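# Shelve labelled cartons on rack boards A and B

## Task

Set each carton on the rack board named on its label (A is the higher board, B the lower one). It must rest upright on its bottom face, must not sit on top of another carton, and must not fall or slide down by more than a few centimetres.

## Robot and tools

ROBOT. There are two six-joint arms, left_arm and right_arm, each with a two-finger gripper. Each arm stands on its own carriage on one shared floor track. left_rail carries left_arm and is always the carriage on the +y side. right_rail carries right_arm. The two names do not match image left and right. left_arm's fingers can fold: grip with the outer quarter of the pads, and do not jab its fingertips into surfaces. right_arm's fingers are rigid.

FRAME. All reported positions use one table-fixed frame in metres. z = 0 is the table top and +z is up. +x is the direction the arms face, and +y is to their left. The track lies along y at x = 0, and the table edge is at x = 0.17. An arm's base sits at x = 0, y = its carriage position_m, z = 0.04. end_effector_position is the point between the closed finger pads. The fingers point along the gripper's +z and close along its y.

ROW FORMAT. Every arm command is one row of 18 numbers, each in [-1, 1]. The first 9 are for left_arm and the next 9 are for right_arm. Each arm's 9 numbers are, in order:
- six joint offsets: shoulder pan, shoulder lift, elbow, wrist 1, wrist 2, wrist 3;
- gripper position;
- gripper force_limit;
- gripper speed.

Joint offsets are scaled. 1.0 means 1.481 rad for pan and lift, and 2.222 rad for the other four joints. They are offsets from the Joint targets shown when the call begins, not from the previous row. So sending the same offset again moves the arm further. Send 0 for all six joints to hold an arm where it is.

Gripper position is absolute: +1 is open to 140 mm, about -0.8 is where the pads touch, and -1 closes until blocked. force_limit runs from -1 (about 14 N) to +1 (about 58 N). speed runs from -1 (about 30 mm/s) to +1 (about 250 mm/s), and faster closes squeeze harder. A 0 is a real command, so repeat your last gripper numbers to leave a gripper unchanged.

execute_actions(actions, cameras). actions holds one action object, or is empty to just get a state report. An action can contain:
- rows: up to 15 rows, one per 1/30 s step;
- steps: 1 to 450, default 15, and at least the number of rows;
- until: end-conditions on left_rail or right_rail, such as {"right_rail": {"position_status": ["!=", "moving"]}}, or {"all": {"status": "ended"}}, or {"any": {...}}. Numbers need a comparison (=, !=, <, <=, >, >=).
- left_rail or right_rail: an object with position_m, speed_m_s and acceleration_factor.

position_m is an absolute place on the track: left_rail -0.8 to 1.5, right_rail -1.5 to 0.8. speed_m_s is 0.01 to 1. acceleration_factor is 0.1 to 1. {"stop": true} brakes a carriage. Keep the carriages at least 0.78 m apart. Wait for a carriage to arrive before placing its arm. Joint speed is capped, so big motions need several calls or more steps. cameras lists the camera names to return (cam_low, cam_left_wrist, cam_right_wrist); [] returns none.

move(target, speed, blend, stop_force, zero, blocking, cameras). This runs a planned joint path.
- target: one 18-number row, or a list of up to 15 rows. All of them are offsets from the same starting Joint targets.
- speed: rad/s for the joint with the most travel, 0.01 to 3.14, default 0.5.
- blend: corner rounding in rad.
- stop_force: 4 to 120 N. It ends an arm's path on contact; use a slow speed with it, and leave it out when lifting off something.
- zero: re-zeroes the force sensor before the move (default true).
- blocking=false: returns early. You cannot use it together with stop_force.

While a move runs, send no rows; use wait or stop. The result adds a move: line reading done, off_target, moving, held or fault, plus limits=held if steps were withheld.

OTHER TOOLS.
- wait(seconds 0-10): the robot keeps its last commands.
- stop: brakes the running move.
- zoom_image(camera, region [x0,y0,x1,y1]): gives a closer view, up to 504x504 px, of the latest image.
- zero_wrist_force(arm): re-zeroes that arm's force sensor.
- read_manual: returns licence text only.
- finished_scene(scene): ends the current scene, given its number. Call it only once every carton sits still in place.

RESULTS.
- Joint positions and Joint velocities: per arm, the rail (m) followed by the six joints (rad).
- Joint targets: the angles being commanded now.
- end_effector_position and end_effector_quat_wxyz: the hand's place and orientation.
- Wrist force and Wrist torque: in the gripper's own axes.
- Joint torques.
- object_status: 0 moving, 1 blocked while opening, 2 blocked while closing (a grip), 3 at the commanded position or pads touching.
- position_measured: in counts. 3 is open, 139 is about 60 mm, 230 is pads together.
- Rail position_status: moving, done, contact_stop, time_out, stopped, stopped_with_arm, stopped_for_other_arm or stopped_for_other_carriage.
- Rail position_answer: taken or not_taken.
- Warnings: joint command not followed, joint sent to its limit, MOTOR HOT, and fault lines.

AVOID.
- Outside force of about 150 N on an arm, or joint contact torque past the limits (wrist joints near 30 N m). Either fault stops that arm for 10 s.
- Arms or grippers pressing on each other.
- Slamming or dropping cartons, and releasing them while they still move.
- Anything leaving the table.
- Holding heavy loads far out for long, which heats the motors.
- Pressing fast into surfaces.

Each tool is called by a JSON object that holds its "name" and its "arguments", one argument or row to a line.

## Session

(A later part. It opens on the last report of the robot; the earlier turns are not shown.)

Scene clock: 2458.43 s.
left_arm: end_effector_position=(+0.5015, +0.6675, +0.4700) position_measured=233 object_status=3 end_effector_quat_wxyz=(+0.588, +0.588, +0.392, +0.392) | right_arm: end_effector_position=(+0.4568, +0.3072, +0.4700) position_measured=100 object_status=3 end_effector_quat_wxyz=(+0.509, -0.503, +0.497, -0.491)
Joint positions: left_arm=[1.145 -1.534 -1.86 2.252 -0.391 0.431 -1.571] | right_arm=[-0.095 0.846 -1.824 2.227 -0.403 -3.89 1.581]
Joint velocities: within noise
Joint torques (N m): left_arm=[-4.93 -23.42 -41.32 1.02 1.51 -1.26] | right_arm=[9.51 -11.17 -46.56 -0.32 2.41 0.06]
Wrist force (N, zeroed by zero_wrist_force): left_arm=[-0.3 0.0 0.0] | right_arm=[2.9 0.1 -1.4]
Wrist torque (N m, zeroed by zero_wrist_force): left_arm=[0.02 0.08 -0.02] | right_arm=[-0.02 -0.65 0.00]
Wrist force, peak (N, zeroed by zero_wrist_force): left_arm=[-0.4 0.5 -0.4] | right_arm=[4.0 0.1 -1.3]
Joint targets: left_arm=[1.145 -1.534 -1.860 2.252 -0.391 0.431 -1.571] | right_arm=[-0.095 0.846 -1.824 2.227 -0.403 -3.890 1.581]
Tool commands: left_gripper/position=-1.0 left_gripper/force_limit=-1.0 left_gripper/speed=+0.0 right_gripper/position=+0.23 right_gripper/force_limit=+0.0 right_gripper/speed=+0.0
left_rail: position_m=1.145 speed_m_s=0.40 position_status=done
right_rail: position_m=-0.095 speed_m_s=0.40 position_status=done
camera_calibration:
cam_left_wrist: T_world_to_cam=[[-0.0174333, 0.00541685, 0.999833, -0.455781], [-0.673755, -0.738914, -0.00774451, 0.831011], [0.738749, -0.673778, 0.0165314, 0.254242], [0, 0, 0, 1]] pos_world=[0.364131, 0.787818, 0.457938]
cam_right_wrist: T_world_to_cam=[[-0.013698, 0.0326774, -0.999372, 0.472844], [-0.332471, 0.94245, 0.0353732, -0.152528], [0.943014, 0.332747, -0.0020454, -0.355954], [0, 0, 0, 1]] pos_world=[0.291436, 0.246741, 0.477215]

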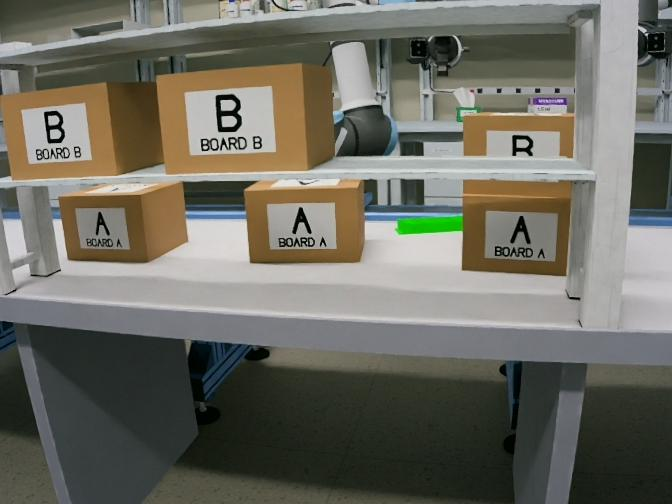

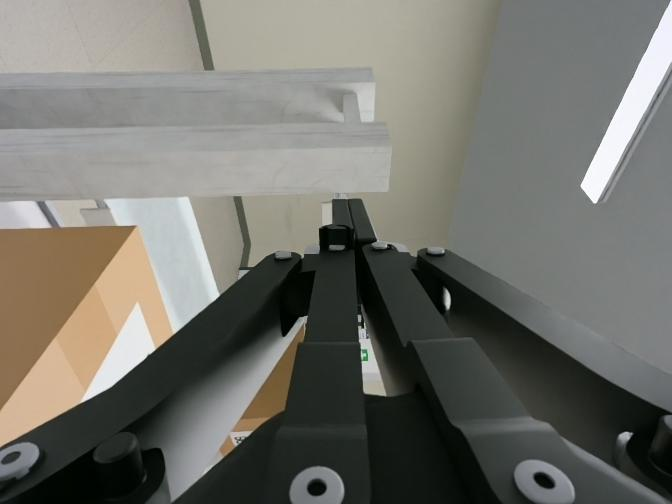

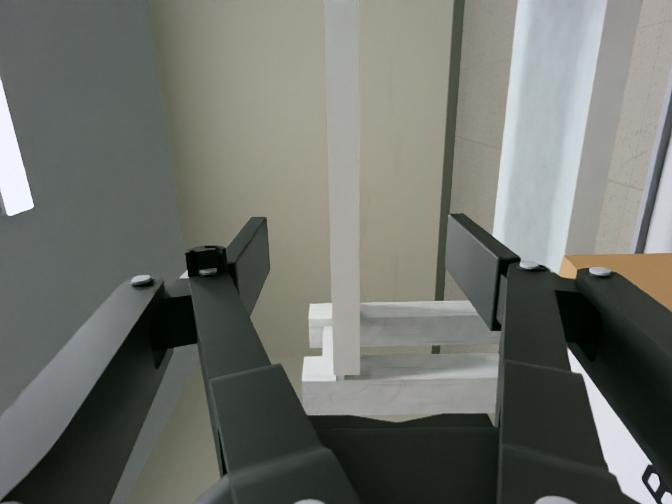

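{"name": "move", "arguments": {
  "target": [0, 0.201668, 0.101959, -0.236374, 0, 0, -1, -1, 0, 0, 0.197388, 0.099156, -0.230718, 0, 0, 0.23, 0, 0],
  "speed": 0.3,
  "cameras": ["cam_low", "cam_left_wrist", "cam_right_wrist"]
}}

Scene clock: 2483.70 s.
left_arm: end_effector_position=(+0.5015, +0.6675, +0.2600) position_measured=233 object_status=3 end_effector_quat_wxyz=(+0.588, +0.588, +0.392, +0.392) | right_arm: end_effector_position=(+0.4568, +0.3073, +0.2600) position_measured=100 object_status=3 end_effector_quat_wxyz=(+0.509, -0.503, +0.497, -0.491)
Joint positions: left_arm=[1.145 -1.534 -1.562 2.478 -0.916 0.431 -1.571] | right_arm=[-0.095 0.846 -1.532 2.447 -0.915 -3.89 1.581]
Joint velocities: within noise
Joint torques (N m): left_arm=[1 -11.44 -19.42 -4.6 2 -1.46] | right_arm=[8.06 -21.62 -19.2 -6.12 1.84 -0.11]
Wrist force (N, zeroed by zero_wrist_force): left_arm=[-0.3 0.1 -0.5] | right_arm=[2.9 -0.4 -1.0]
Wrist torque (N m, zeroed by zero_wrist_force): left_arm=[0.01 0.07 0.00] | right_arm=[-0.07 -0.64 0.06]
Wrist force, peak (N, zeroed by zero_wrist_force): left_arm=[0.5 1.8 -0.3] | right_arm=[3.4 -1.2 -1.5]
Joint targets: left_arm=[1.145 -1.534 -1.562 2.478 -0.917 0.431 -1.571] | right_arm=[-0.095 0.846 -1.532 2.447 -0.915 -3.890 1.581]
left_rail: position_m=1.145 speed_m_s=0.40 position_status=done
right_rail: position_m=-0.095 speed_m_s=0.40 position_status=done
move: done
camera_calibration:
cam_left_wrist: T_world_to_cam=[[-0.01736, 0.00534891, 0.999835, -0.245889], [-0.673756, -0.738913, -0.00774532, 0.829312], [0.73875, -0.673779, 0.0164314, 0.25767], [0, 0, 0, 1]] pos_world=[0.364131, 0.787718, 0.248038]
cam_right_wrist: T_world_to_cam=[[-0.013698, 0.0326774, -0.999372, 0.263073], [-0.332471, 0.94245, 0.0353732, -0.145197], [0.943014, 0.332747, -0.0020454, -0.356417], [0, 0, 0, 1]] pos_world=[0.291436, 0.246841, 0.267315]

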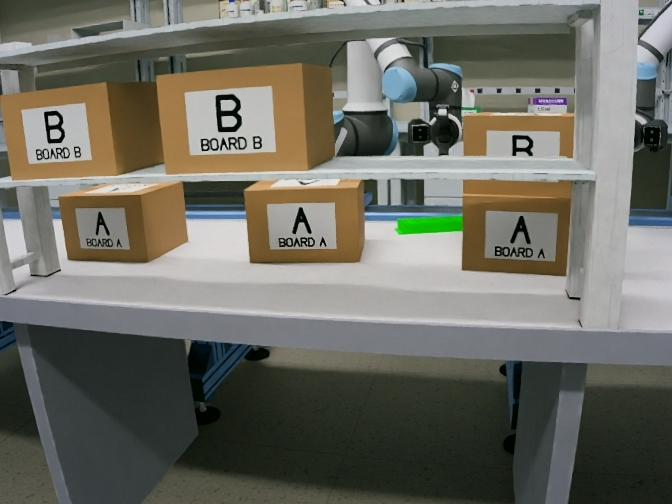

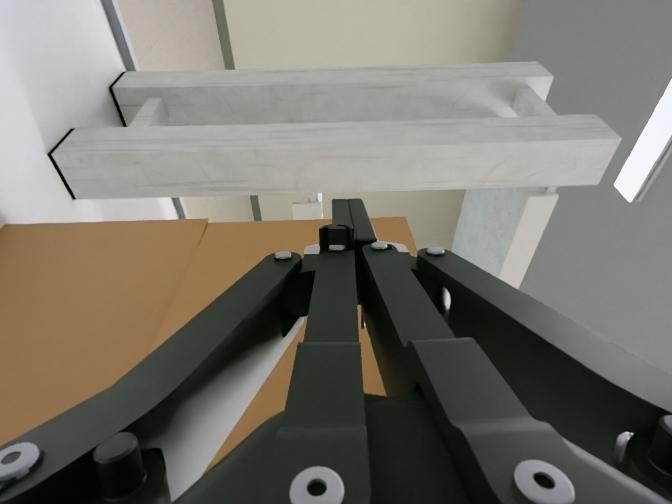

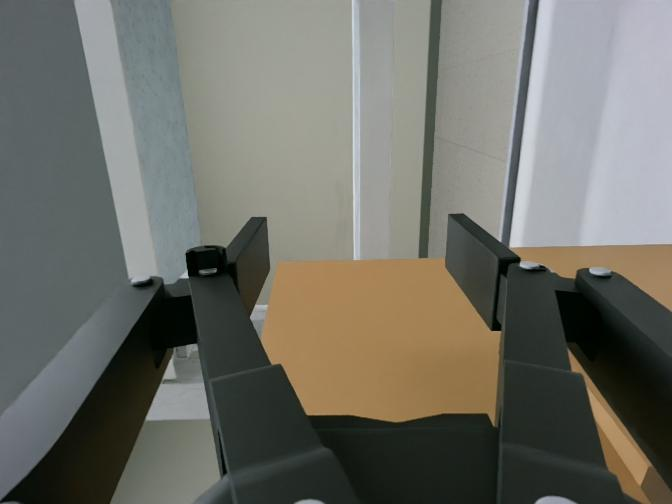

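{"name": "zero_wrist_force", "arguments": {
  "arm": "left_arm"
}}

{"name": "zero_wrist_force", "arguments": {
  "arm": "right_arm"
}}

{"name": "execute_actions", "arguments": {
  "actions": [
    {"left_rail": {"position_m": 1.107, "speed_m_s": 0.04}, "right_rail": {"position_m": -0.057, "speed_m_s": 0.04}, "steps": 120, "until": {"all": {"status": "ended"}}}
  ],
  "cameras": []
}}

{"name": "execute_actions", "arguments": {
  "actions": [
    {"left_rail": {"position_m": 1.103, "speed_m_s": 0.03}, "right_rail": {"position_m": -0.053, "speed_m_s": 0.03}, "steps": 60, "until": {"all": {"status": "ended"}}}
  ],
  "cameras": ["cam_left_wrist", "cam_right_wrist"]
}}

Wrist force sensor zeroed.

Wrist force sensor zeroed.

Scene clock: 2492.20 s.
left_arm: end_effector_position=(+0.5015, +0.6295, +0.2599) position_measured=233 object_status=3 end_effector_quat_wxyz=(+0.588, +0.588, +0.392, +0.392) | right_arm: end_effector_position=(+0.4568, +0.3452, +0.2599) position_measured=100 object_status=3 end_effector_quat_wxyz=(+0.509, -0.503, +0.497, -0.491)
Joint positions: left_arm=[1.107 -1.534 -1.562 2.478 -0.917 0.431 -1.571] | right_arm=[-0.057 0.846 -1.532 2.447 -0.915 -3.89 1.581]
Joint velocities: within noise
Joint torques (N m): left_arm=[6.14 -14.42 -25.62 -2.22 1.43 -0.9] | right_arm=[4.77 -25.08 -26.77 -4.25 1.25 -0.11]
Wrist force (N, zeroed by zero_wrist_force): left_arm=[0.4 -0.2 0.4] | right_arm=[0.2 0.3 0.0]
Wrist torque (N m, zeroed by zero_wrist_force): left_arm=[-0.01 -0.09 0.00] | right_arm=[0.04 -0.05 0.00]
Wrist force, peak (N, zeroed by zero_wrist_force): left_arm=[1.0 0.1 0.2] | right_arm=[0.8 0.3 -0.1]
Joint targets: left_arm=[1.107 -1.534 -1.562 2.478 -0.917 0.431 -1.571] | right_arm=[-0.057 0.846 -1.532 2.447 -0.915 -3.890 1.581]
Tool commands: left_gripper/position=-1.0 left_gripper/force_limit=-1.0 left_gripper/speed=+0.0 right_gripper/position=+0.23 right_gripper/force_limit=+0.0 right_gripper/speed=+0.0
left_rail: position_m=1.107 speed_m_s=0.04 position_status=done
right_rail: position_m=-0.057 speed_m_s=0.04 position_status=done
No camera images: "cameras" was empty.

Scene clock: 2492.70 s.
left_arm: end_effector_position=(+0.5015, +0.6255, +0.2599) position_measured=233 object_status=3 end_effector_quat_wxyz=(+0.588, +0.588, +0.392, +0.392) | right_arm: end_effector_position=(+0.4568, +0.3493, +0.2599) position_measured=100 object_status=3 end_effector_quat_wxyz=(+0.509, -0.503, +0.497, -0.491)
Joint positions: left_arm=[1.103 -1.534 -1.562 2.478 -0.917 0.431 -1.571] | right_arm=[-0.053 0.846 -1.532 2.447 -0.915 -3.89 1.581]
Joint velocities: within noise
Joint torques (N m): left_arm=[2.22 -13.97 -26.32 -2.14 1.39 -1.36] | right_arm=[5.93 -25.35 -27.44 -4.17 1.41 0.19]
Wrist force (N, zeroed by zero_wrist_force): left_arm=[1.3 0.6 -1.3] | right_arm=[0.2 0.4 -0.2]
Wrist torque (N m, zeroed by zero_wrist_force): left_arm=[0.05 0.00 -0.01] | right_arm=[0.10 -0.04 0.00]
Wrist force, peak (N, zeroed by zero_wrist_force): left_arm=[1.4 0.0 -1.4] | right_arm=[0.6 0.2 -0.2]
Joint targets: left_arm=[1.103 -1.534 -1.562 2.478 -0.917 0.431 -1.571] | right_arm=[-0.053 0.846 -1.532 2.447 -0.915 -3.890 1.581]
Tool commands: left_gripper/position=-1.0 left_gripper/force_limit=-1.0 left_gripper/speed=+0.0 right_gripper/position=+0.23 right_gripper/force_limit=+0.0 right_gripper/speed=+0.0
left_rail: position_m=1.103 speed_m_s=0.03 position_status=done
right_rail: position_m=-0.053 speed_m_s=0.03 position_status=done
camera_calibration:
cam_left_wrist: T_world_to_cam=[[-0.01736, 0.00534891, 0.999835, -0.245565], [-0.673756, -0.738913, -0.00774532, 0.798277], [0.73875, -0.673779, 0.0164314, 0.229373], [0, 0, 0, 1]] pos_world=[0.364131, 0.745718, 0.247938]
cam_right_wrist: T_world_to_cam=[[-0.013698, 0.0326774, -0.999372, 0.2616], [-0.332471, 0.94245, 0.0353732, -0.184777], [0.943014, 0.332747, -0.0020454, -0.370392], [0, 0, 0, 1]] pos_world=[0.291436, 0.288841, 0.267215]
Images, in order (width x height): cam_left_wrist 672x504, cam_right_wrist 672x504.

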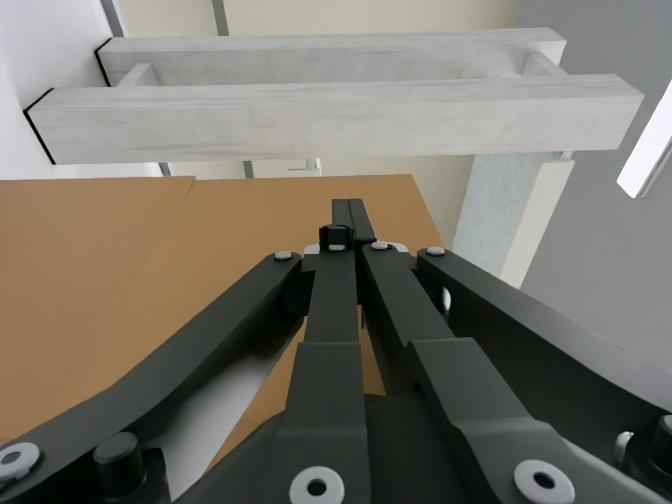

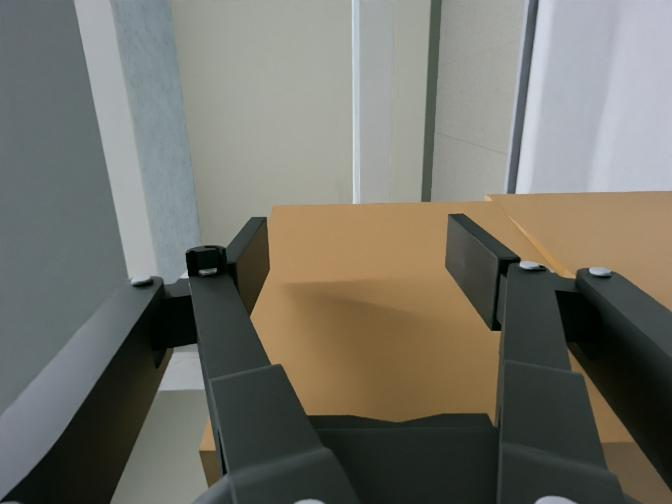

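{"name": "execute_actions", "arguments": {
  "actions": [
    {"left_rail": {"position_m": 1.1}, "right_rail": {"position_m": -0.05}, "steps": 60, "until": {"all": {"status": "ended"}}}
  ],
  "cameras": []
}}

{"name": "execute_actions", "arguments": {
  "actions": [
    {"left_rail": {"position_m": 1.0975}, "right_rail": {"position_m": -0.0475}, "steps": 60, "until": {"all": {"status": "ended"}}}
  ],
  "cameras": []
}}

Scene clock: 2497.57 s.
left_arm: end_effector_position=(+0.5015, +0.6225, +0.2599) position_measured=233 object_status=3 end_effector_quat_wxyz=(+0.588, +0.588, +0.392, +0.392) | right_arm: end_effector_position=(+0.4568, +0.3522, +0.2599) position_measured=100 object_status=3 end_effector_quat_wxyz=(+0.509, -0.503, +0.497, -0.491)
Joint positions: left_arm=[1.1 -1.534 -1.562 2.478 -0.917 0.431 -1.571] | right_arm=[-0.05 0.846 -1.532 2.447 -0.915 -3.89 1.581]
Joint velocities: within noise
Joint torques (N m): left_arm=[7.28 -19.64 -31.04 -0.47 1.29 -1.44] | right_arm=[4.41 -27.97 -33.5 -2.42 0.95 0.05]
Wrist force (N, zeroed by zero_wrist_force): left_arm=[1.4 -0.4 -1.1] | right_arm=[0.0 0.2 0.0]
Wrist torque (N m, zeroed by zero_wrist_force): left_arm=[0.03 -0.01 0.00] | right_arm=[0.02 0.01 0.00]
Wrist force, peak (N, zeroed by zero_wrist_force): left_arm=[1.9 -0.4 -1.3] | right_arm=[0.9 0.0 0.0]
Joint targets: left_arm=[1.100 -1.534 -1.562 2.478 -0.917 0.431 -1.571] | right_arm=[-0.050 0.846 -1.532 2.447 -0.915 -3.890 1.581]
Tool commands: left_gripper/position=-1.0 left_gripper/force_limit=-1.0 left_gripper/speed=+0.0 right_gripper/position=+0.23 right_gripper/force_limit=+0.0 right_gripper/speed=+0.0
left_rail: position_m=1.100 speed_m_s=0.03 position_status=done
right_rail: position_m=-0.050 speed_m_s=0.03 position_status=done
No camera images: "cameras" was empty.

Scene clock: 2498.03 s.
left_arm: end_effector_position=(+0.5015, +0.6200, +0.2599) position_measured=233 object_status=3 end_effector_quat_wxyz=(+0.588, +0.588, +0.392, +0.392) | right_arm: end_effector_position=(+0.4568, +0.3548, +0.2599) position_measured=100 object_status=3 end_effector_quat_wxyz=(+0.509, -0.503, +0.497, -0.491)
Joint positions: left_arm=[1.097 -1.534 -1.562 2.478 -0.917 0.431 -1.571] | right_arm=[-0.047 0.846 -1.532 2.447 -0.915 -3.89 1.581]
Joint velocities: within noise
Joint torques (N m): left_arm=[9.36 -23.42 -31.9 -0.48 1.48 -1.13] | right_arm=[4.76 -28.53 -33.34 -2.25 0.85 -0.07]
Wrist force (N, zeroed by zero_wrist_force): left_arm=[4.3 -0.2 -0.9] | right_arm=[0.1 0.4 -0.1]
Wrist torque (N m, zeroed by zero_wrist_force): left_arm=[-0.01 0.07 -0.02] | right_arm=[0.07 -0.03 0.00]
Wrist force, peak (N, zeroed by zero_wrist_force): left_arm=[4.3 0.2 -1.3] | right_arm=[0.7 0.4 -0.1]
Joint targets: left_arm=[1.097 -1.534 -1.562 2.478 -0.917 0.431 -1.571] | right_arm=[-0.048 0.846 -1.532 2.447 -0.915 -3.890 1.581]
Tool commands: left_gripper/position=-1.0 left_gripper/force_limit=-1.0 left_gripper/speed=+0.0 right_gripper/position=+0.23 right_gripper/force_limit=+0.0 right_gripper/speed=+0.0
left_rail: position_m=1.097 speed_m_s=0.03 position_status=done
right_rail: position_m=-0.047 position_m_goal=-0.048 speed_m_s=0.03 position_status=done
No camera images: "cameras" was empty.

{"name": "execute_actions", "arguments": {
  "actions": [
    {"right_rail": {"position_m": -0.0445}, "steps": 60, "until": {"right_rail": {"position_status": ["!=", "moving"]}}}
  ],
  "cameras": []
}}

{"name": "execute_actions", "arguments": {
  "actions": [
    {"right_rail": {"position_m": -0.042}, "steps": 60, "until": {"right_rail": {"position_status": ["!=", "moving"]}}}
  ],
  "cameras": []
}}

Scene clock: 2503.40 s.
left_arm: end_effector_position=(+0.5015, +0.6200, +0.2599) position_measured=233 object_status=3 end_effector_quat_wxyz=(+0.588, +0.588, +0.392, +0.392) | right_arm: end_effector_position=(+0.4568, +0.3577, +0.2599) position_measured=100 object_status=3 end_effector_quat_wxyz=(+0.509, -0.503, +0.497, -0.491)
Joint positions: left_arm=[1.097 -1.534 -1.562 2.478 -0.917 0.431 -1.571] | right_arm=[-0.045 0.846 -1.532 2.447 -0.915 -3.89 1.581]
Joint velocities: within noise
Joint torques (N m): left_arm=[11.49 -30.16 -36.75 0.81 1.42 -1.37] | right_arm=[4.47 -31.88 -33.3 -0.8 0.71 0.16]
Wrist force (N, zeroed by zero_wrist_force): left_arm=[4.1 0.1 -1.1] | right_arm=[1.7 0.5 -1.0]
Wrist torque (N m, zeroed by zero_wrist_force): left_arm=[0.05 0.12 -0.02] | right_arm=[-0.02 -0.02 -0.07]
Wrist force, peak (N, zeroed by zero_wrist_force): left_arm=[4.3 0.8 -1.3] | right_arm=[1.7 0.9 -0.9]
Joint targets: left_arm=[1.097 -1.534 -1.562 2.478 -0.917 0.431 -1.571] | right_arm=[-0.044 0.846 -1.532 2.447 -0.915 -3.890 1.581]
Tool commands: left_gripper/position=-1.0 left_gripper/force_limit=-1.0 left_gripper/speed=+0.0 right_gripper/position=+0.23 right_gripper/force_limit=+0.0 right_gripper/speed=+0.0
left_rail: position_m=1.097 speed_m_s=0.03 position_status=done
right_rail: position_m=-0.045 position_m_goal=-0.044 speed_m_s=0.03 position_status=done
No camera images: "cameras" was empty.

Scene clock: 2503.87 s.
left_arm: end_effector_position=(+0.5015, +0.6200, +0.2599) position_measured=233 object_status=3 end_effector_quat_wxyz=(+0.588, +0.588, +0.392, +0.392) | right_arm: end_effector_position=(+0.4568, +0.3603, +0.2599) position_measured=100 object_status=3 end_effector_quat_wxyz=(+0.509, -0.503, +0.497, -0.491)
Joint positions: left_arm=[1.097 -1.534 -1.562 2.478 -0.917 0.431 -1.571] | right_arm=[-0.042 0.846 -1.532 2.447 -0.915 -3.89 1.581]
Joint velocities: within noise
Joint torques (N m): left_arm=[8.1 -31.11 -37.44 0.38 0.92 -0.99] | right_arm=[3.33 -33.93 -33.5 -0.59 0.64 0.07]
Wrist force (N, zeroed by zero_wrist_force): left_arm=[4.2 -0.1 -0.7] | right_arm=[1.7 0.6 -0.9]
Wrist torque (N m, zeroed by zero_wrist_force): left_arm=[0.06 0.09 -0.01] | right_arm=[-0.06 -0.05 -0.06]
Wrist force, peak (N, zeroed by zero_wrist_force): left_arm=[4.4 0.4 -1.4] | right_arm=[1.4 -0.6 -1.7]
Joint targets: left_arm=[1.097 -1.534 -1.562 2.478 -0.917 0.431 -1.571] | right_arm=[-0.042 0.846 -1.532 2.447 -0.915 -3.890 1.581]
Tool commands: left_gripper/position=-1.0 left_gripper/force_limit=-1.0 left_gripper/speed=+0.0 right_gripper/position=+0.23 right_gripper/force_limit=+0.0 right_gripper/speed=+0.0
left_rail: position_m=1.097 speed_m_s=0.03 position_status=done
right_rail: position_m=-0.042 speed_m_s=0.03 position_status=done
No camera images: "cameras" was empty.

{"name": "wait", "arguments": {
  "seconds": 0.1,
  "cameras": ["cam_left_wrist", "cam_right_wrist"]
}}

Scene clock: 2506.57 s.
left_arm: end_effector_position=(+0.5015, +0.6200, +0.2599) position_measured=233 object_status=3 end_effector_quat_wxyz=(+0.588, +0.588, +0.392, +0.392) | right_arm: end_effector_position=(+0.4568, +0.3603, +0.2599) position_measured=100 object_status=3 end_effector_quat_wxyz=(+0.509, -0.503, +0.497, -0.491)
Joint positions: left_arm=[1.098 -1.534 -1.562 2.478 -0.917 0.431 -1.571] | right_arm=[-0.042 0.846 -1.532 2.447 -0.915 -3.89 1.581]
Joint velocities: within noise
Joint torques (N m): left_arm=[7.81 -36.15 -41.8 0.36 0.87 -1.26] | right_arm=[2.67 -35.3 -33.11 0.52 -0.36 0.16]
Wrist force (N, zeroed by zero_wrist_force): left_arm=[3.5 0.4 -0.7] | right_arm=[1.1 -0.1 -1.1]
Wrist torque (N m, zeroed by zero_wrist_force): left_arm=[-0.03 0.07 -0.01] | right_arm=[-0.04 0.01 -0.05]
Wrist force, peak (N, zeroed by zero_wrist_force): left_arm=[4.2 0.6 -1.5] | right_arm=[1.6 0.6 -1.3]
Joint targets: left_arm=[1.097 -1.534 -1.562 2.478 -0.917 0.431 -1.571] | right_arm=[-0.042 0.846 -1.532 2.447 -0.915 -3.890 1.581]
Tool commands: left_gripper/position=-1.0 left_gripper/force_limit=-1.0 left_gripper/speed=+0.0 right_gripper/position=+0.23 right_gripper/force_limit=+0.0 right_gripper/speed=+0.0
left_rail: position_m=1.098 position_m_goal=1.097 speed_m_s=0.03 position_status=done
right_rail: position_m=-0.042 speed_m_s=0.03 position_status=done
wait: 0.10 s; at rest from the start
camera_calibration:
cam_left_wrist: T_world_to_cam=[[-0.01736, 0.00534891, 0.999835, -0.245536], [-0.673756, -0.738913, -0.00774532, 0.794286], [0.73875, -0.673779, 0.0164314, 0.225735], [0, 0, 0, 1]] pos_world=[0.364131, 0.740318, 0.247938]
cam_right_wrist: T_world_to_cam=[[-0.013698, 0.0326774, -0.999372, 0.261241], [-0.332471, 0.94245, 0.0353732, -0.195144], [0.943014, 0.332747, -0.0020454, -0.374053], [0, 0, 0, 1]] pos_world=[0.291436, 0.299841, 0.267215]
Images, in order (width x height): cam_left_wrist 672x504, cam_right_wrist 672x504.

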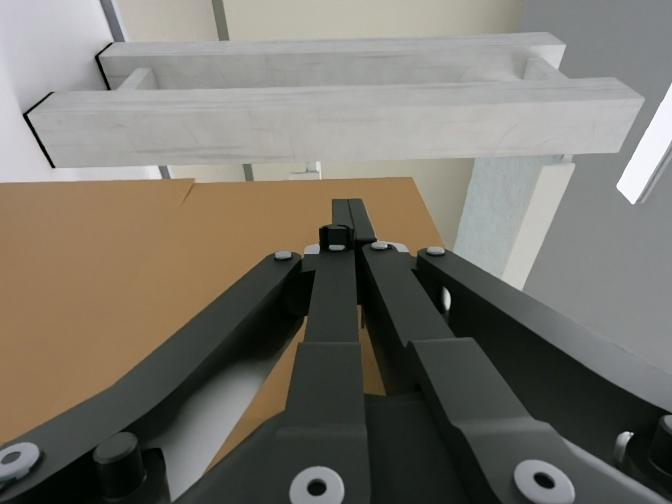

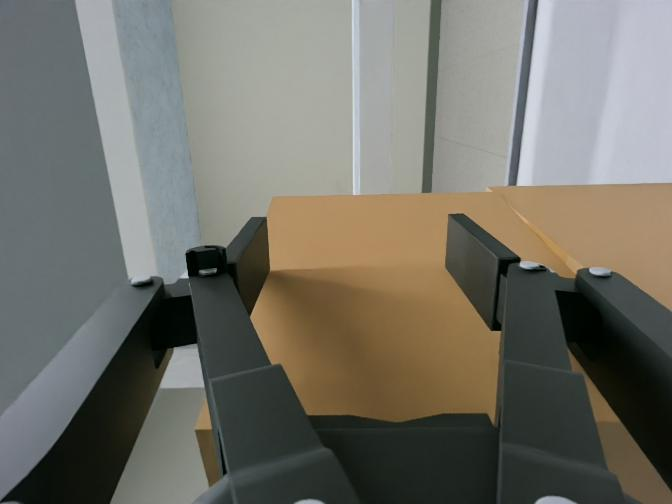

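{"name": "execute_actions", "arguments": {
  "actions": [
    {"right_rail": {"position_m": -0.0395}, "steps": 60, "until": {"right_rail": {"position_status": ["!=", "moving"]}}}
  ],
  "cameras": []
}}

{"name": "execute_actions", "arguments": {
  "actions": [
    {"right_rail": {"position_m": -0.037}, "steps": 60, "until": {"right_rail": {"position_status": ["!=", "moving"]}}}
  ],
  "cameras": []
}}

Scene clock: 2513.33 s.
left_arm: end_effector_position=(+0.5015, +0.6200, +0.2599) position_measured=233 object_status=3 end_effector_quat_wxyz=(+0.588, +0.588, +0.392, +0.392) | right_arm: end_effector_position=(+0.4568, +0.3628, +0.2599) position_measured=100 object_status=3 end_effector_quat_wxyz=(+0.509, -0.503, +0.497, -0.491)
Joint positions: left_arm=[1.098 -1.534 -1.562 2.478 -0.917 0.431 -1.571] | right_arm=[-0.04 0.846 -1.532 2.447 -0.915 -3.89 1.581]
Joint velocities: within noise
Joint torques (N m): left_arm=[9.46 -43.13 -43.06 0.43 0.06 -1.54] | right_arm=[2 -41.42 -32.92 0.5 -1.14 0.26]
Wrist force (N, zeroed by zero_wrist_force): left_arm=[3.7 -0.5 -0.6] | right_arm=[1.5 0.8 -1.3]
Wrist torque (N m, zeroed by zero_wrist_force): left_arm=[0.01 0.05 -0.01] | right_arm=[-0.05 0.02 -0.06]
Wrist force, peak (N, zeroed by zero_wrist_force): left_arm=[3.8 0.5 -0.8] | right_arm=[1.7 0.0 -1.9]
Joint targets: left_arm=[1.097 -1.534 -1.562 2.478 -0.917 0.431 -1.571] | right_arm=[-0.040 0.846 -1.532 2.447 -0.915 -3.890 1.581]
Tool commands: left_gripper/position=-1.0 left_gripper/force_limit=-1.0 left_gripper/speed=+0.0 right_gripper/position=+0.23 right_gripper/force_limit=+0.0 right_gripper/speed=+0.0
left_rail: position_m=1.098 position_m_goal=1.097 speed_m_s=0.03 position_status=done
right_rail: position_m=-0.040 speed_m_s=0.03 position_status=done
No camera images: "cameras" was empty.

Scene clock: 2513.80 s.
left_arm: end_effector_position=(+0.5015, +0.6200, +0.2599) position_measured=233 object_status=3 end_effector_quat_wxyz=(+0.588, +0.588, +0.392, +0.392) | right_arm: end_effector_position=(+0.4568, +0.3652, +0.2599) position_measured=100 object_status=3 end_effector_quat_wxyz=(+0.509, -0.503, +0.497, -0.491)
Joint positions: left_arm=[1.098 -1.534 -1.562 2.478 -0.917 0.431 -1.571] | right_arm=[-0.037 0.846 -1.532 2.447 -0.915 -3.89 1.581]
Joint velocities: within noise
Joint torques (N m): left_arm=[4.24 -43.94 -42.73 0.13 0.85 -0.71] | right_arm=[2.83 -40.65 -32.54 0.23 -1.27 0.19]
Wrist force (N, zeroed by zero_wrist_force): left_arm=[10.8 1.1 -1.8] | right_arm=[16.3 -2.9 -2.9]
Wrist torque (N m, zeroed by zero_wrist_force): left_arm=[-0.08 0.38 -0.03] | right_arm=[-0.04 0.26 -0.12]
Wrist force, peak (N, zeroed by zero_wrist_force): left_arm=[11.1 0.8 -1.6] | right_arm=[16.3 -2.9 -2.9]
Joint targets: left_arm=[1.097 -1.534 -1.562 2.478 -0.917 0.431 -1.571] | right_arm=[-0.037 0.846 -1.532 2.447 -0.915 -3.890 1.581]
Tool commands: left_gripper/position=-1.0 left_gripper/force_limit=-1.0 left_gripper/speed=+0.0 right_gripper/position=+0.23 right_gripper/force_limit=+0.0 right_gripper/speed=+0.0
left_rail: position_m=1.098 position_m_goal=1.097 speed_m_s=0.03 position_status=done
right_rail: position_m=-0.037 speed_m_s=0.03 position_status=done
No camera images: "cameras" was empty.

{"name": "execute_actions", "arguments": {
  "actions": [
    {"left_rail": {"position_m": 1.0955}, "right_rail": {"position_m": -0.0352}, "steps": 60, "until": {"all": {"status": "ended"}}}
  ],
  "cameras": []
}}

Scene clock: 2525.87 s.
left_arm: end_effector_position=(+0.5016, +0.6181, +0.2600) position_measured=233 object_status=3 end_effector_quat_wxyz=(+0.588, +0.588, +0.393, +0.392) | right_arm: end_effector_position=(+0.4568, +0.3670, +0.2599) position_measured=100 object_status=3 end_effector_quat_wxyz=(+0.509, -0.503, +0.497, -0.491)
Joint positions: left_arm=[1.096 -1.534 -1.562 2.478 -0.917 0.431 -1.571] | right_arm=[-0.035 0.846 -1.532 2.447 -0.915 -3.89 1.581]
Joint velocities: within noise
Joint torques (N m): left_arm=[-19.73 -43.2 -43.93 -1.41 14.91 -1.25] | right_arm=[0.86 -39.48 -32.36 -0.71 -6.84 0.18]
Wrist force (N, zeroed by zero_wrist_force): left_arm=[40.1 10.4 -11.3] | right_arm=[33.6 -8.5 -8.7]
Wrist torque (N m, zeroed by zero_wrist_force): left_arm=[-0.24 1.42 -0.16] | right_arm=[0.04 0.54 -0.07]
Wrist force, peak (N, zeroed by zero_wrist_force): left_arm=[40.1 10.4 -11.3] | right_arm=[33.4 -8.8 -9.1]
Joint targets: left_arm=[1.095 -1.534 -1.562 2.478 -0.917 0.431 -1.571] | right_arm=[-0.035 0.846 -1.532 2.447 -0.915 -3.890 1.581]
Tool commands: left_gripper/position=-1.0 left_gripper/force_limit=-1.0 left_gripper/speed=+0.0 right_gripper/position=+0.23 right_gripper/force_limit=+0.0 right_gripper/speed=+0.0
left_rail: position_m=1.096 position_m_goal=1.095 speed_m_s=0.03 position_status=done
right_rail: position_m=-0.035 speed_m_s=0.03 position_status=done
No camera images: "cameras" was empty.

{"name": "move", "arguments": {
  "target": [0, -0.016722, -0.004114, 0.01526, 0, 0, -1, -1, 0, 0, -0.016097, -0.003959, 0.014688, 0, 0, 0.23, 0, 0],
  "speed": 0.03,
  "cameras": ["cam_low", "cam_left_wrist", "cam_right_wrist"]
}}

Scene clock: 2556.63 s.
left_arm: end_effector_position=(+0.5015, +0.6180, +0.2719) position_measured=233 object_status=3 end_effector_quat_wxyz=(+0.588, +0.588, +0.392, +0.392) | right_arm: end_effector_position=(+0.4568, +0.3671, +0.2719) position_measured=100 object_status=3 end_effector_quat_wxyz=(+0.509, -0.503, +0.497, -0.491)
Joint positions: left_arm=[1.095 -1.534 -1.586 2.469 -0.883 0.431 -1.571] | right_arm=[-0.035 0.846 -1.556 2.438 -0.883 -3.89 1.581]
Joint velocities: within noise
Joint torques (N m): left_arm=[-21.97 -55.06 -69.03 -1.66 6.04 -0.95] | right_arm=[0.06 -47.79 -56.38 -2.81 -14.31 0.36]
Wrist force (N, zeroed by zero_wrist_force): left_arm=[34.5 -9.7 -5.7] | right_arm=[34.6 8.4 -7.0]
Wrist torque (N m, zeroed by zero_wrist_force): left_arm=[0.31 1.17 0.09] | right_arm=[-0.16 0.63 -0.03]
Wrist force, peak (N, zeroed by zero_wrist_force): left_arm=[40.9 11.3 -12.2] | right_arm=[36.4 8.2 -7.5]
Joint targets: left_arm=[1.095 -1.534 -1.586 2.469 -0.883 0.431 -1.571] | right_arm=[-0.035 0.846 -1.556 2.438 -0.883 -3.890 1.581]
left_rail: position_m=1.095 speed_m_s=0.03 position_status=done
right_rail: position_m=-0.035 speed_m_s=0.03 position_status=done
move: done
camera_calibration:
cam_left_wrist: T_world_to_cam=[[-0.01736, 0.00534891, 0.999835, -0.257423], [-0.673756, -0.738913, -0.00774532, 0.792827], [0.73875, -0.673779, 0.0164314, 0.224124], [0, 0, 0, 1]] pos_world=[0.364131, 0.738218, 0.259838]
cam_right_wrist: T_world_to_cam=[[-0.0137011, 0.0326752, -0.999372, 0.272913], [-0.33256, 0.942418, 0.0353724, -0.201938], [0.942983, 0.332836, -0.00204567, -0.376309], [0, 0, 0, 1]] pos_world=[0.291435, 0.306642, 0.279115]

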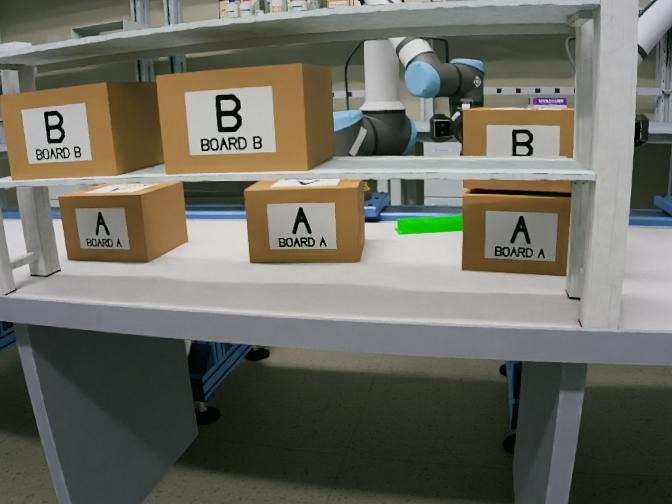

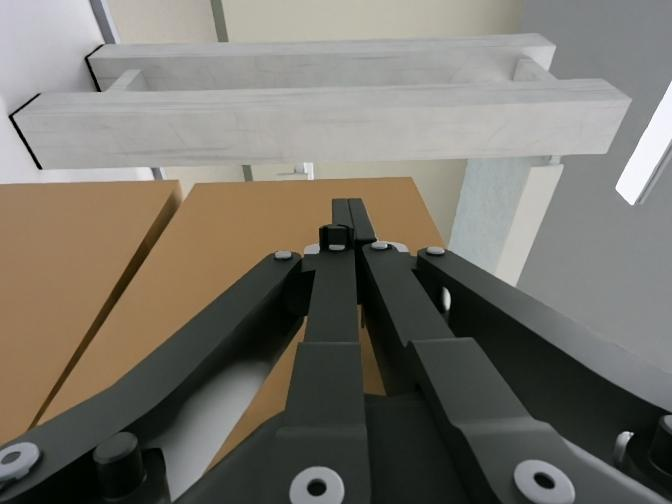

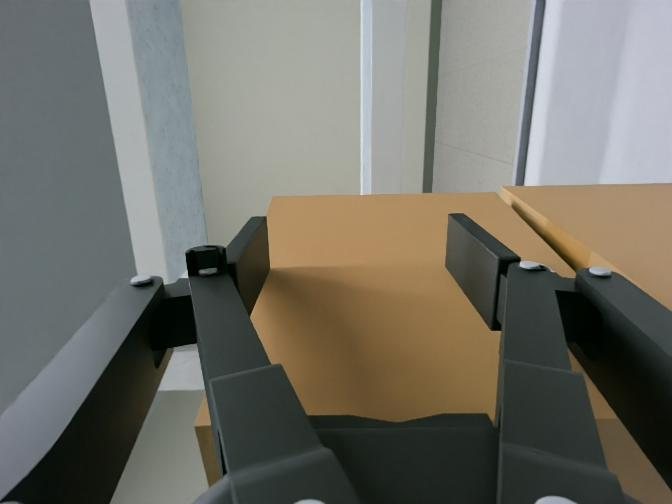

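{"name": "execute_actions", "arguments": {
  "actions": [
    {"left_rail": {"position_m": 1.0945, "speed_m_s": 0.03}, "right_rail": {"position_m": -0.0342, "speed_m_s": 0.03}, "steps": 45}
  ],
  "cameras": []
}}

{"name": "move", "arguments": {
  "target": [
    [0,-0.041417,-0.012154,0.039759,0,0,-1,-1,0,0,-0.040012,-0.011726,0.038394,0,0,0.23,0,0],
    [0,-0.078180,-0.025909,0.078016,0,0,-1,-1,0,0,-0.075745,-0.025037,0.075521,0,0,0.23,0,0],
    [0,-0.110364,-0.041116,0.114675,0,0,-1,-1,0,0,-0.107251,-0.039797,0.111281,0,0,0.23,0,0]
  ],
  "speed": 0.07,
  "blend": 0.012,
  "cameras": ["cam_low"]
}}

Scene clock: 2821.17 s.
left_arm: end_effector_position=(+0.5015, +0.6170, +0.2720) position_measured=233 object_status=3 end_effector_quat_wxyz=(+0.588, +0.588, +0.392, +0.392) | right_arm: end_effector_position=(+0.4568, +0.3681, +0.2719) position_measured=100 object_status=3 end_effector_quat_wxyz=(+0.509, -0.503, +0.497, -0.491)
Joint positions: left_arm=[1.094 -1.534 -1.586 2.469 -0.883 0.431 -1.571] | right_arm=[-0.034 0.846 -1.556 2.438 -0.883 -3.89 1.581]
Joint velocities: within noise
Joint torques (N m): left_arm=[-24.16 -52.71 -62.24 -4.77 20.89 -0.94] | right_arm=[12.6 -44.42 -47.35 -5.41 -9.19 0.49]
Wrist force (N, zeroed by zero_wrist_force): left_arm=[46.7 -9.9 -7.8] | right_arm=[47.4 7.3 -10.0]
Wrist torque (N m, zeroed by zero_wrist_force): left_arm=[0.24 1.75 0.10] | right_arm=[-0.15 0.84 0.08]
Wrist force, peak (N, zeroed by zero_wrist_force): left_arm=[47.3 -10.5 -7.6] | right_arm=[47.8 8.0 -9.5]
Joint targets: left_arm=[1.095 -1.534 -1.586 2.469 -0.883 0.431 -1.571] | right_arm=[-0.034 0.846 -1.556 2.438 -0.883 -3.890 1.581]
Tool commands: left_gripper/position=-1.0 left_gripper/force_limit=-1.0 left_gripper/speed=+0.0 right_gripper/position=+0.23 right_gripper/force_limit=+0.0 right_gripper/speed=+0.0
left_rail: position_m=1.094 position_m_goal=1.095 speed_m_s=0.03 position_status=done
right_rail: position_m=-0.034 speed_m_s=0.03 position_status=done
No camera images: "cameras" was empty.

Scene clock: 2825.20 s.
left_arm: end_effector_position=(+0.5015, +0.6170, +0.3679) position_measured=233 object_status=3 end_effector_quat_wxyz=(+0.588, +0.588, +0.392, +0.392) | right_arm: end_effector_position=(+0.4568, +0.3681, +0.3679) position_measured=100 object_status=3 end_effector_quat_wxyz=(+0.509, -0.503, +0.497, -0.491)
Joint positions: left_arm=[1.094 -1.534 -1.75 2.378 -0.628 0.431 -1.571] | right_arm=[-0.034 0.846 -1.714 2.35 -0.636 -3.89 1.581]
Joint velocities: within noise
Joint torques (N m): left_arm=[-23.95 -43.02 -81.08 -3.12 17.15 -0.94] | right_arm=[29.63 -35.27 -65.59 -4.21 -15.63 0.38]
Wrist force (N, zeroed by zero_wrist_force): left_arm=[46.8 -10.2 -7.7] | right_arm=[47.4 8.4 -9.6]
Wrist torque (N m, zeroed by zero_wrist_force): left_arm=[0.33 1.69 0.09] | right_arm=[-0.15 0.76 -0.01]
Wrist force, peak (N, zeroed by zero_wrist_force): left_arm=[52.6 -10.4 -8.5] | right_arm=[53.0 7.1 -10.7]
Joint targets: left_arm=[1.095 -1.534 -1.750 2.378 -0.628 0.431 -1.571] | right_arm=[-0.034 0.846 -1.715 2.350 -0.635 -3.890 1.581]
left_rail: position_m=1.094 position_m_goal=1.095 speed_m_s=0.03 position_status=done
right_rail: position_m=-0.034 speed_m_s=0.03 position_status=done
move: done
Images, in order (width x height): cam_low 672x504.

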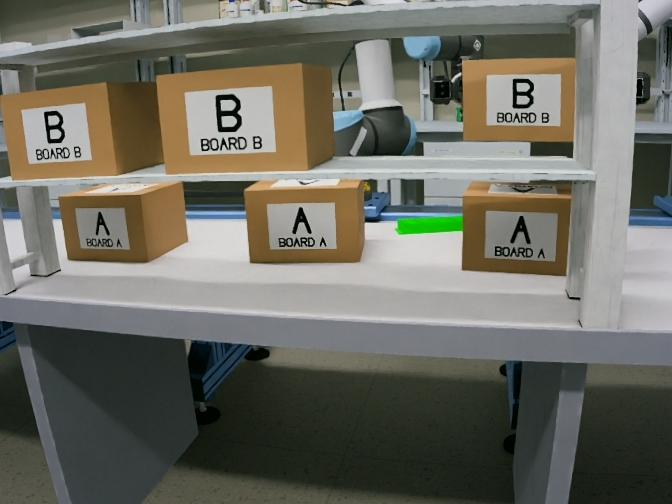

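{"name": "move", "arguments": {
  "target": [
    [0.020041,0.061801,-0.033870,-0.007321,-0.007064,0,-1,-1,0,-0.106035,-0.048682,0.024764,0.007684,-0.091096,0,0.23,0,0],
    [0.045633,0.115961,-0.067647,-0.009643,-0.005717,0,-1,-1,0,-0.216076,-0.082065,0.040074,0.014624,-0.180150,0,0.23,0,0],
    [0.065395,0.168699,-0.104311,-0.008129,-0.008254,0,-1,-1,0,-0.335114,-0.109793,0.051804,0.021375,-0.275200,0,0.23,0,0],
    [0.081839,0.220812,-0.144087,-0.003088,-0.013004,0,-1,-1,0,-0.458063,-0.126229,0.058352,0.025782,-0.372857,0,0.23,0,0],
    [0.107612,0.265523,-0.180978,0.004002,-0.006036,0,-1,-1,0,-0.547762,-0.110593,0.052130,0.021582,-0.442855,0,0.23,0,0]
  ],
  "speed": 0.13,
  "blend": 0.015,
  "cameras": ["cam_low"]
}}

Scene clock: 2843.13 s.
left_arm: end_effector_position=(+0.6193, +0.4695, +0.3679) position_measured=233 object_status=3 end_effector_quat_wxyz=(+0.552, +0.552, +0.442, +0.442) | right_arm: end_effector_position=(+0.6180, +0.2165, +0.3680) position_measured=100 object_status=3 end_effector_quat_wxyz=(+0.549, -0.544, +0.451, -0.446)
Joint positions: left_arm=[1.095 -1.374 -1.357 1.976 -0.619 0.418 -1.571] | right_arm=[-0.034 0.035 -1.878 2.466 -0.587 -4.874 1.581]
Joint velocities: within noise
Joint torques (N m): left_arm=[-22.19 -41.38 -81.16 -2.68 26.91 -0.3] | right_arm=[17.08 -9.44 -54.59 -13.5 -26.22 0.62]
Wrist force (N, zeroed by zero_wrist_force): left_arm=[50.1 -6.2 -8.7] | right_arm=[50.5 10.1 -11.0]
Wrist torque (N m, zeroed by zero_wrist_force): left_arm=[0.13 1.80 0.04] | right_arm=[-0.35 0.88 -0.70]
Wrist force, peak (N, zeroed by zero_wrist_force): left_arm=[56.7 -8.2 -9.2] | right_arm=[57.5 9.6 -11.8]
Joint targets: left_arm=[1.095 -1.374 -1.357 1.976 -0.619 0.418 -1.571] | right_arm=[-0.034 0.035 -1.878 2.466 -0.587 -4.874 1.581]
left_rail: position_m=1.095 speed_m_s=0.03 position_status=done
right_rail: position_m=-0.034 speed_m_s=0.03 position_status=done
move: done
Images, in order (width x height): cam_low 672x504.

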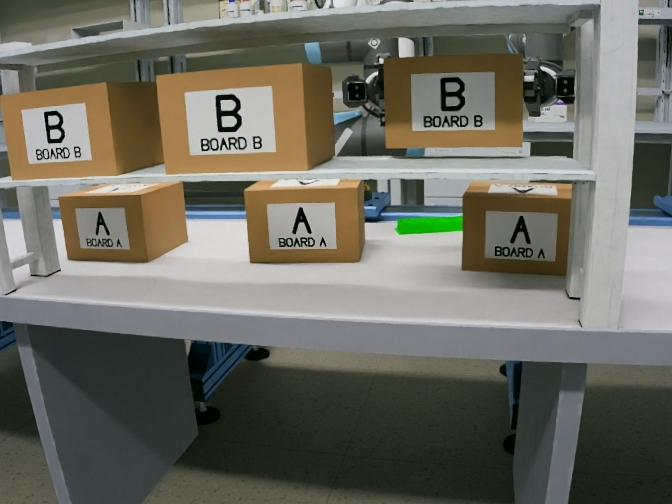

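{"name": "move", "arguments": {
  "target": [
    [0.042140,0.033426,-0.029170,0.006892,0.022588,0,-1,-1,0,-0.032465,0.054680,-0.023937,-0.012508,-0.027136,0,0.23,0,0],
    [0.087414,0.057070,-0.050593,0.012556,0.052764,0,-1,-1,0,-0.031374,0.113331,-0.053592,-0.021945,-0.026409,0,0.23,0,0],
    [0.130030,0.082564,-0.074396,0.019366,0.081168,0,-1,-1,0,-0.030505,0.167449,-0.084871,-0.026737,-0.025830,0,0.23,0,0]
  ],
  "speed": 0.08,
  "blend": 0.012,
  "cameras": ["cam_low"]
}}

{"name": "zoom_image", "arguments": {
  "camera": "cam_low",
  "region": [320, 30, 620, 255]
}}

Scene clock: 2863.67 s.
left_arm: end_effector_position=(+0.7527, +0.4592, +0.3678) position_measured=233 object_status=3 end_effector_quat_wxyz=(+0.550, +0.549, +0.445, +0.445) | right_arm: end_effector_position=(+0.7545, +0.2061, +0.3679) position_measured=100 object_status=3 end_effector_quat_wxyz=(+0.552, -0.547, +0.448, -0.442)
Joint positions: left_arm=[1.095 -1.182 -1.234 1.811 -0.576 0.598 -1.571] | right_arm=[-0.034 -0.01 -1.63 2.277 -0.647 -4.932 1.581]
Joint velocities: within noise
Joint torques (N m): left_arm=[-28.74 -53.45 -77.56 -3.1 26.89 -0.5] | right_arm=[49.28 -29.41 -52.39 -13.48 -7.78 0.64]
Wrist force (N, zeroed by zero_wrist_force): left_arm=[48.3 -5.2 -8.0] | right_arm=[48.7 10.3 -10.5]
Wrist torque (N m, zeroed by zero_wrist_force): left_arm=[0.16 1.80 0.04] | right_arm=[-0.54 0.82 -0.91]
Wrist force, peak (N, zeroed by zero_wrist_force): left_arm=[55.9 -5.3 -9.2] | right_arm=[56.8 11.9 -12.1]
Joint targets: left_arm=[1.095 -1.182 -1.234 1.810 -0.576 0.598 -1.571] | right_arm=[-0.034 -0.010 -1.630 2.277 -0.647 -4.932 1.581]
left_rail: position_m=1.095 speed_m_s=0.03 position_status=done
right_rail: position_m=-0.034 speed_m_s=0.03 position_status=done
move: done
Images, in order (width x height): cam_low 672x504.

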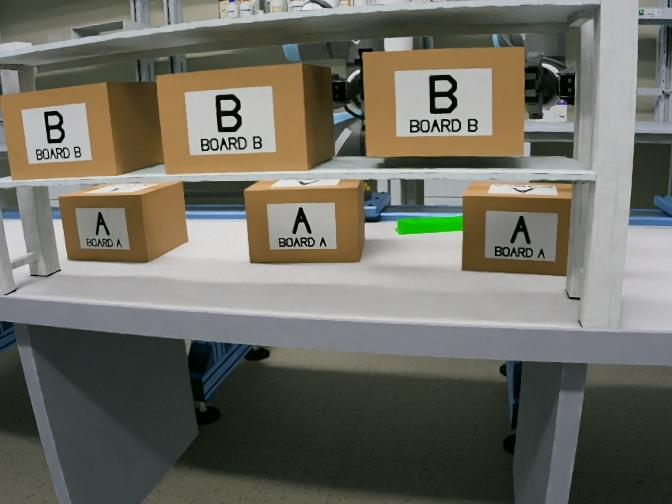

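Scaled by 1.680.

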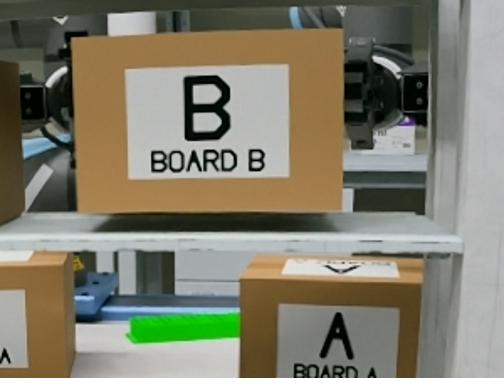

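{"name": "move", "arguments": {
  "target": [0,0.007540,0.004150,-0.009176,0,0,-1,-1,0,0,0.010725,0.005321,-0.012469,0,0,0.23,0,0],
  "speed": 0.02,
  "cameras": ["cam_low"]
}}

{"name": "move", "arguments": {
  "target": [0,0.001932,0.001005,-0.002292,0,0,-1,-1,0,0,0.002772,0.001296,-0.003144,0,0,0.23,0,0],
  "speed": 0.01,
  "cameras": ["cam_low"]
}}

{"name": "zoom_image", "arguments": {
  "camera": "cam_low",
  "region": [340, 120, 540, 200]
}}

Scene clock: 2927.33 s.
left_arm: end_effector_position=(+0.7528, +0.4592, +0.3559) position_measured=233 object_status=3 end_effector_quat_wxyz=(+0.550, +0.549, +0.445, +0.445) | right_arm: end_effector_position=(+0.7546, +0.2061, +0.3560) position_measured=100 object_status=3 end_effector_quat_wxyz=(+0.552, -0.547, +0.448, -0.442)
Joint positions: left_arm=[1.094 -1.182 -1.223 1.82 -0.596 0.598 -1.571] | right_arm=[-0.034 -0.01 -1.615 2.289 -0.674 -4.932 1.581]
Joint velocities: within noise
Joint torques (N m): left_arm=[-28.56 -51.2 -55.5 -13.07 26.12 -0.12] | right_arm=[37.87 -37.26 -37.33 -13.72 -8.33 0.83]
Wrist force (N, zeroed by zero_wrist_force): left_arm=[47.8 -4.9 -8.0] | right_arm=[47.9 10.7 -10.1]
Wrist torque (N m, zeroed by zero_wrist_force): left_arm=[0.18 1.73 0.04] | right_arm=[-0.55 0.88 -1.00]
Wrist force, peak (N, zeroed by zero_wrist_force): left_arm=[49.2 -4.6 -8.0] | right_arm=[49.7 12.0 -10.4]
Joint targets: left_arm=[1.095 -1.182 -1.223 1.820 -0.596 0.598 -1.571] | right_arm=[-0.034 -0.010 -1.614 2.289 -0.675 -4.932 1.581]
left_rail: position_m=1.094 position_m_goal=1.095 speed_m_s=0.03 position_status=done
right_rail: position_m=-0.034 speed_m_s=0.03 position_status=done
move: done
Images, in order (width x height): cam_low 672x504.

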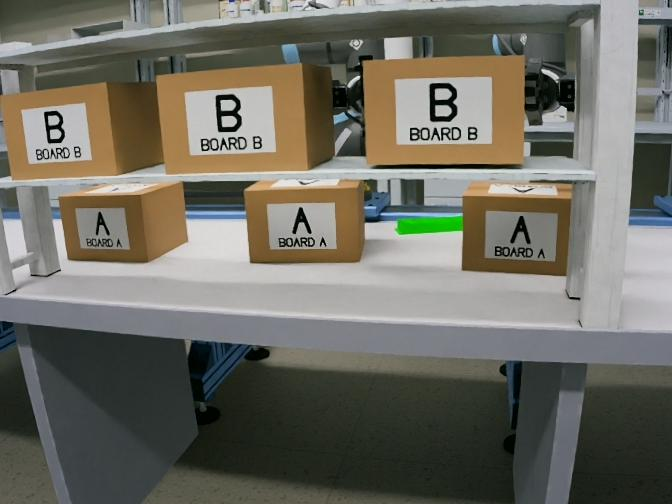

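Scene clock: 2928.27 s.
left_arm: end_effector_position=(+0.7528, +0.4592, +0.3529) position_measured=233 object_status=3 end_effector_quat_wxyz=(+0.550, +0.549, +0.445, +0.445) | right_arm: end_effector_position=(+0.7546, +0.2061, +0.3530) position_measured=100 object_status=3 end_effector_quat_wxyz=(+0.552, -0.547, +0.448, -0.442)
Joint positions: left_arm=[1.094 -1.182 -1.22 1.822 -0.601 0.598 -1.571] | right_arm=[-0.034 -0.01 -1.61 2.292 -0.681 -4.932 1.581]
Joint velocities: within noise
Joint torques (N m): left_arm=[-29.98 -53.94 -55.42 -12.75 25.79 0.04] | right_arm=[34.83 -38.51 -36.04 -13.88 -8.71 0.92]
Wrist force (N, zeroed by zero_wrist_force): left_arm=[48.0 -6.1 -7.5] | right_arm=[48.2 12.1 -9.8]
Wrist torque (N m, zeroed by zero_wrist_force): left_arm=[0.16 1.73 0.04] | right_arm=[-0.50 0.88 -1.01]
Wrist force, peak (N, zeroed by zero_wrist_force): left_arm=[48.2 -5.5 -7.8] | right_arm=[48.5 12.1 -9.8]
Joint targets: left_arm=[1.095 -1.182 -1.220 1.822 -0.601 0.598 -1.571] | right_arm=[-0.034 -0.010 -1.610 2.292 -0.682 -4.932 1.581]
left_rail: position_m=1.094 position_m_goal=1.095 speed_m_s=0.03 position_status=done
right_rail: position_m=-0.034 speed_m_s=0.03 position_status=done
move: done
Images, in order (width x height): cam_low 672x504.

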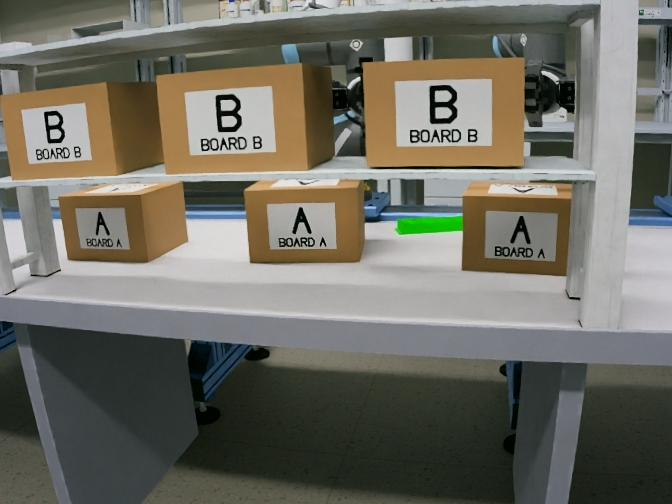

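Scaled by 2.520.

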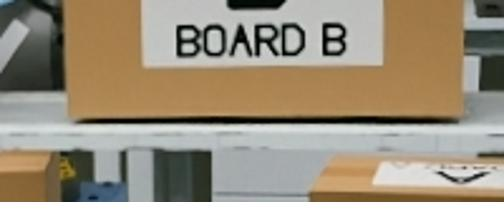

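{"name": "move", "arguments": {
  "target": [0,0.001287,0.000669,-0.001527,0,0,-1,-1,0,0,0.001849,0.000863,-0.002095,0,0,0.23,0,0],
  "speed": 0.01,
  "cameras": []
}}

{"name": "move", "arguments": {
  "target": [0,0.001287,0.000669,-0.001527,0,0,-1,-1,0,0,0.001849,0.000863,-0.002095,0,0,0.23,0,0],
  "speed": 0.01,
  "cameras": []
}}

Scene clock: 2933.83 s.
left_arm: end_effector_position=(+0.7528, +0.4592, +0.3509) position_measured=233 object_status=3 end_effector_quat_wxyz=(+0.550, +0.549, +0.445, +0.445) | right_arm: end_effector_position=(+0.7546, +0.2061, +0.3510) position_measured=100 object_status=3 end_effector_quat_wxyz=(+0.552, -0.547, +0.448, -0.442)
Joint positions: left_arm=[1.094 -1.182 -1.218 1.823 -0.605 0.598 -1.571] | right_arm=[-0.034 -0.01 -1.608 2.294 -0.686 -4.932 1.581]
Joint velocities: within noise
Joint torques (N m): left_arm=[-31.16 -52.62 -54.91 -13.07 24.67 0.44] | right_arm=[29.49 -36.85 -36.41 -13.93 -9.91 0.7]
Wrist force (N, zeroed by zero_wrist_force): left_arm=[48.1 -4.3 -7.9] | right_arm=[48.0 10.9 -10.1]
Wrist torque (N m, zeroed by zero_wrist_force): left_arm=[0.32 1.70 0.04] | right_arm=[-0.51 0.89 -1.00]
Wrist force, peak (N, zeroed by zero_wrist_force): left_arm=[48.5 -5.3 -7.5] | right_arm=[49.0 11.4 -10.0]
Joint targets: left_arm=[1.095 -1.182 -1.218 1.823 -0.605 0.598 -1.571] | right_arm=[-0.034 -0.010 -1.608 2.294 -0.686 -4.932 1.581]
left_rail: position_m=1.094 position_m_goal=1.095 speed_m_s=0.03 position_status=done
right_rail: position_m=-0.034 speed_m_s=0.03 position_status=done
move: done
No camera images: "cameras" was empty.

Scene clock: 2934.53 s.
left_arm: end_effector_position=(+0.7528, +0.4592, +0.3489) position_measured=233 object_status=3 end_effector_quat_wxyz=(+0.550, +0.549, +0.445, +0.445) | right_arm: end_effector_position=(+0.7546, +0.2061, +0.3490) position_measured=100 object_status=3 end_effector_quat_wxyz=(+0.552, -0.547, +0.448, -0.442)
Joint positions: left_arm=[1.094 -1.182 -1.217 1.825 -0.608 0.598 -1.571] | right_arm=[-0.034 -0.01 -1.605 2.296 -0.691 -4.932 1.581]
Joint velocities: within noise
Joint torques (N m): left_arm=[-29.86 -53.16 -54.83 -12.61 24.25 0.91] | right_arm=[27.52 -34.1 -33.53 -11.84 -10.36 0.84]
Wrist force (N, zeroed by zero_wrist_force): left_arm=[49.1 -3.5 -7.4] | right_arm=[47.7 7.2 -10.1]
Wrist torque (N m, zeroed by zero_wrist_force): left_arm=[0.16 1.81 0.01] | right_arm=[-0.79 0.85 -1.04]
Wrist force, peak (N, zeroed by zero_wrist_force): left_arm=[49.1 -3.5 -7.4] | right_arm=[48.5 12.1 -9.9]
Joint targets: left_arm=[1.095 -1.182 -1.217 1.825 -0.608 0.598 -1.571] | right_arm=[-0.034 -0.010 -1.605 2.296 -0.691 -4.932 1.581]
left_rail: position_m=1.094 position_m_goal=1.095 speed_m_s=0.03 position_status=done
right_rail: position_m=-0.034 speed_m_s=0.03 position_status=done
move: done
No camera images: "cameras" was empty.


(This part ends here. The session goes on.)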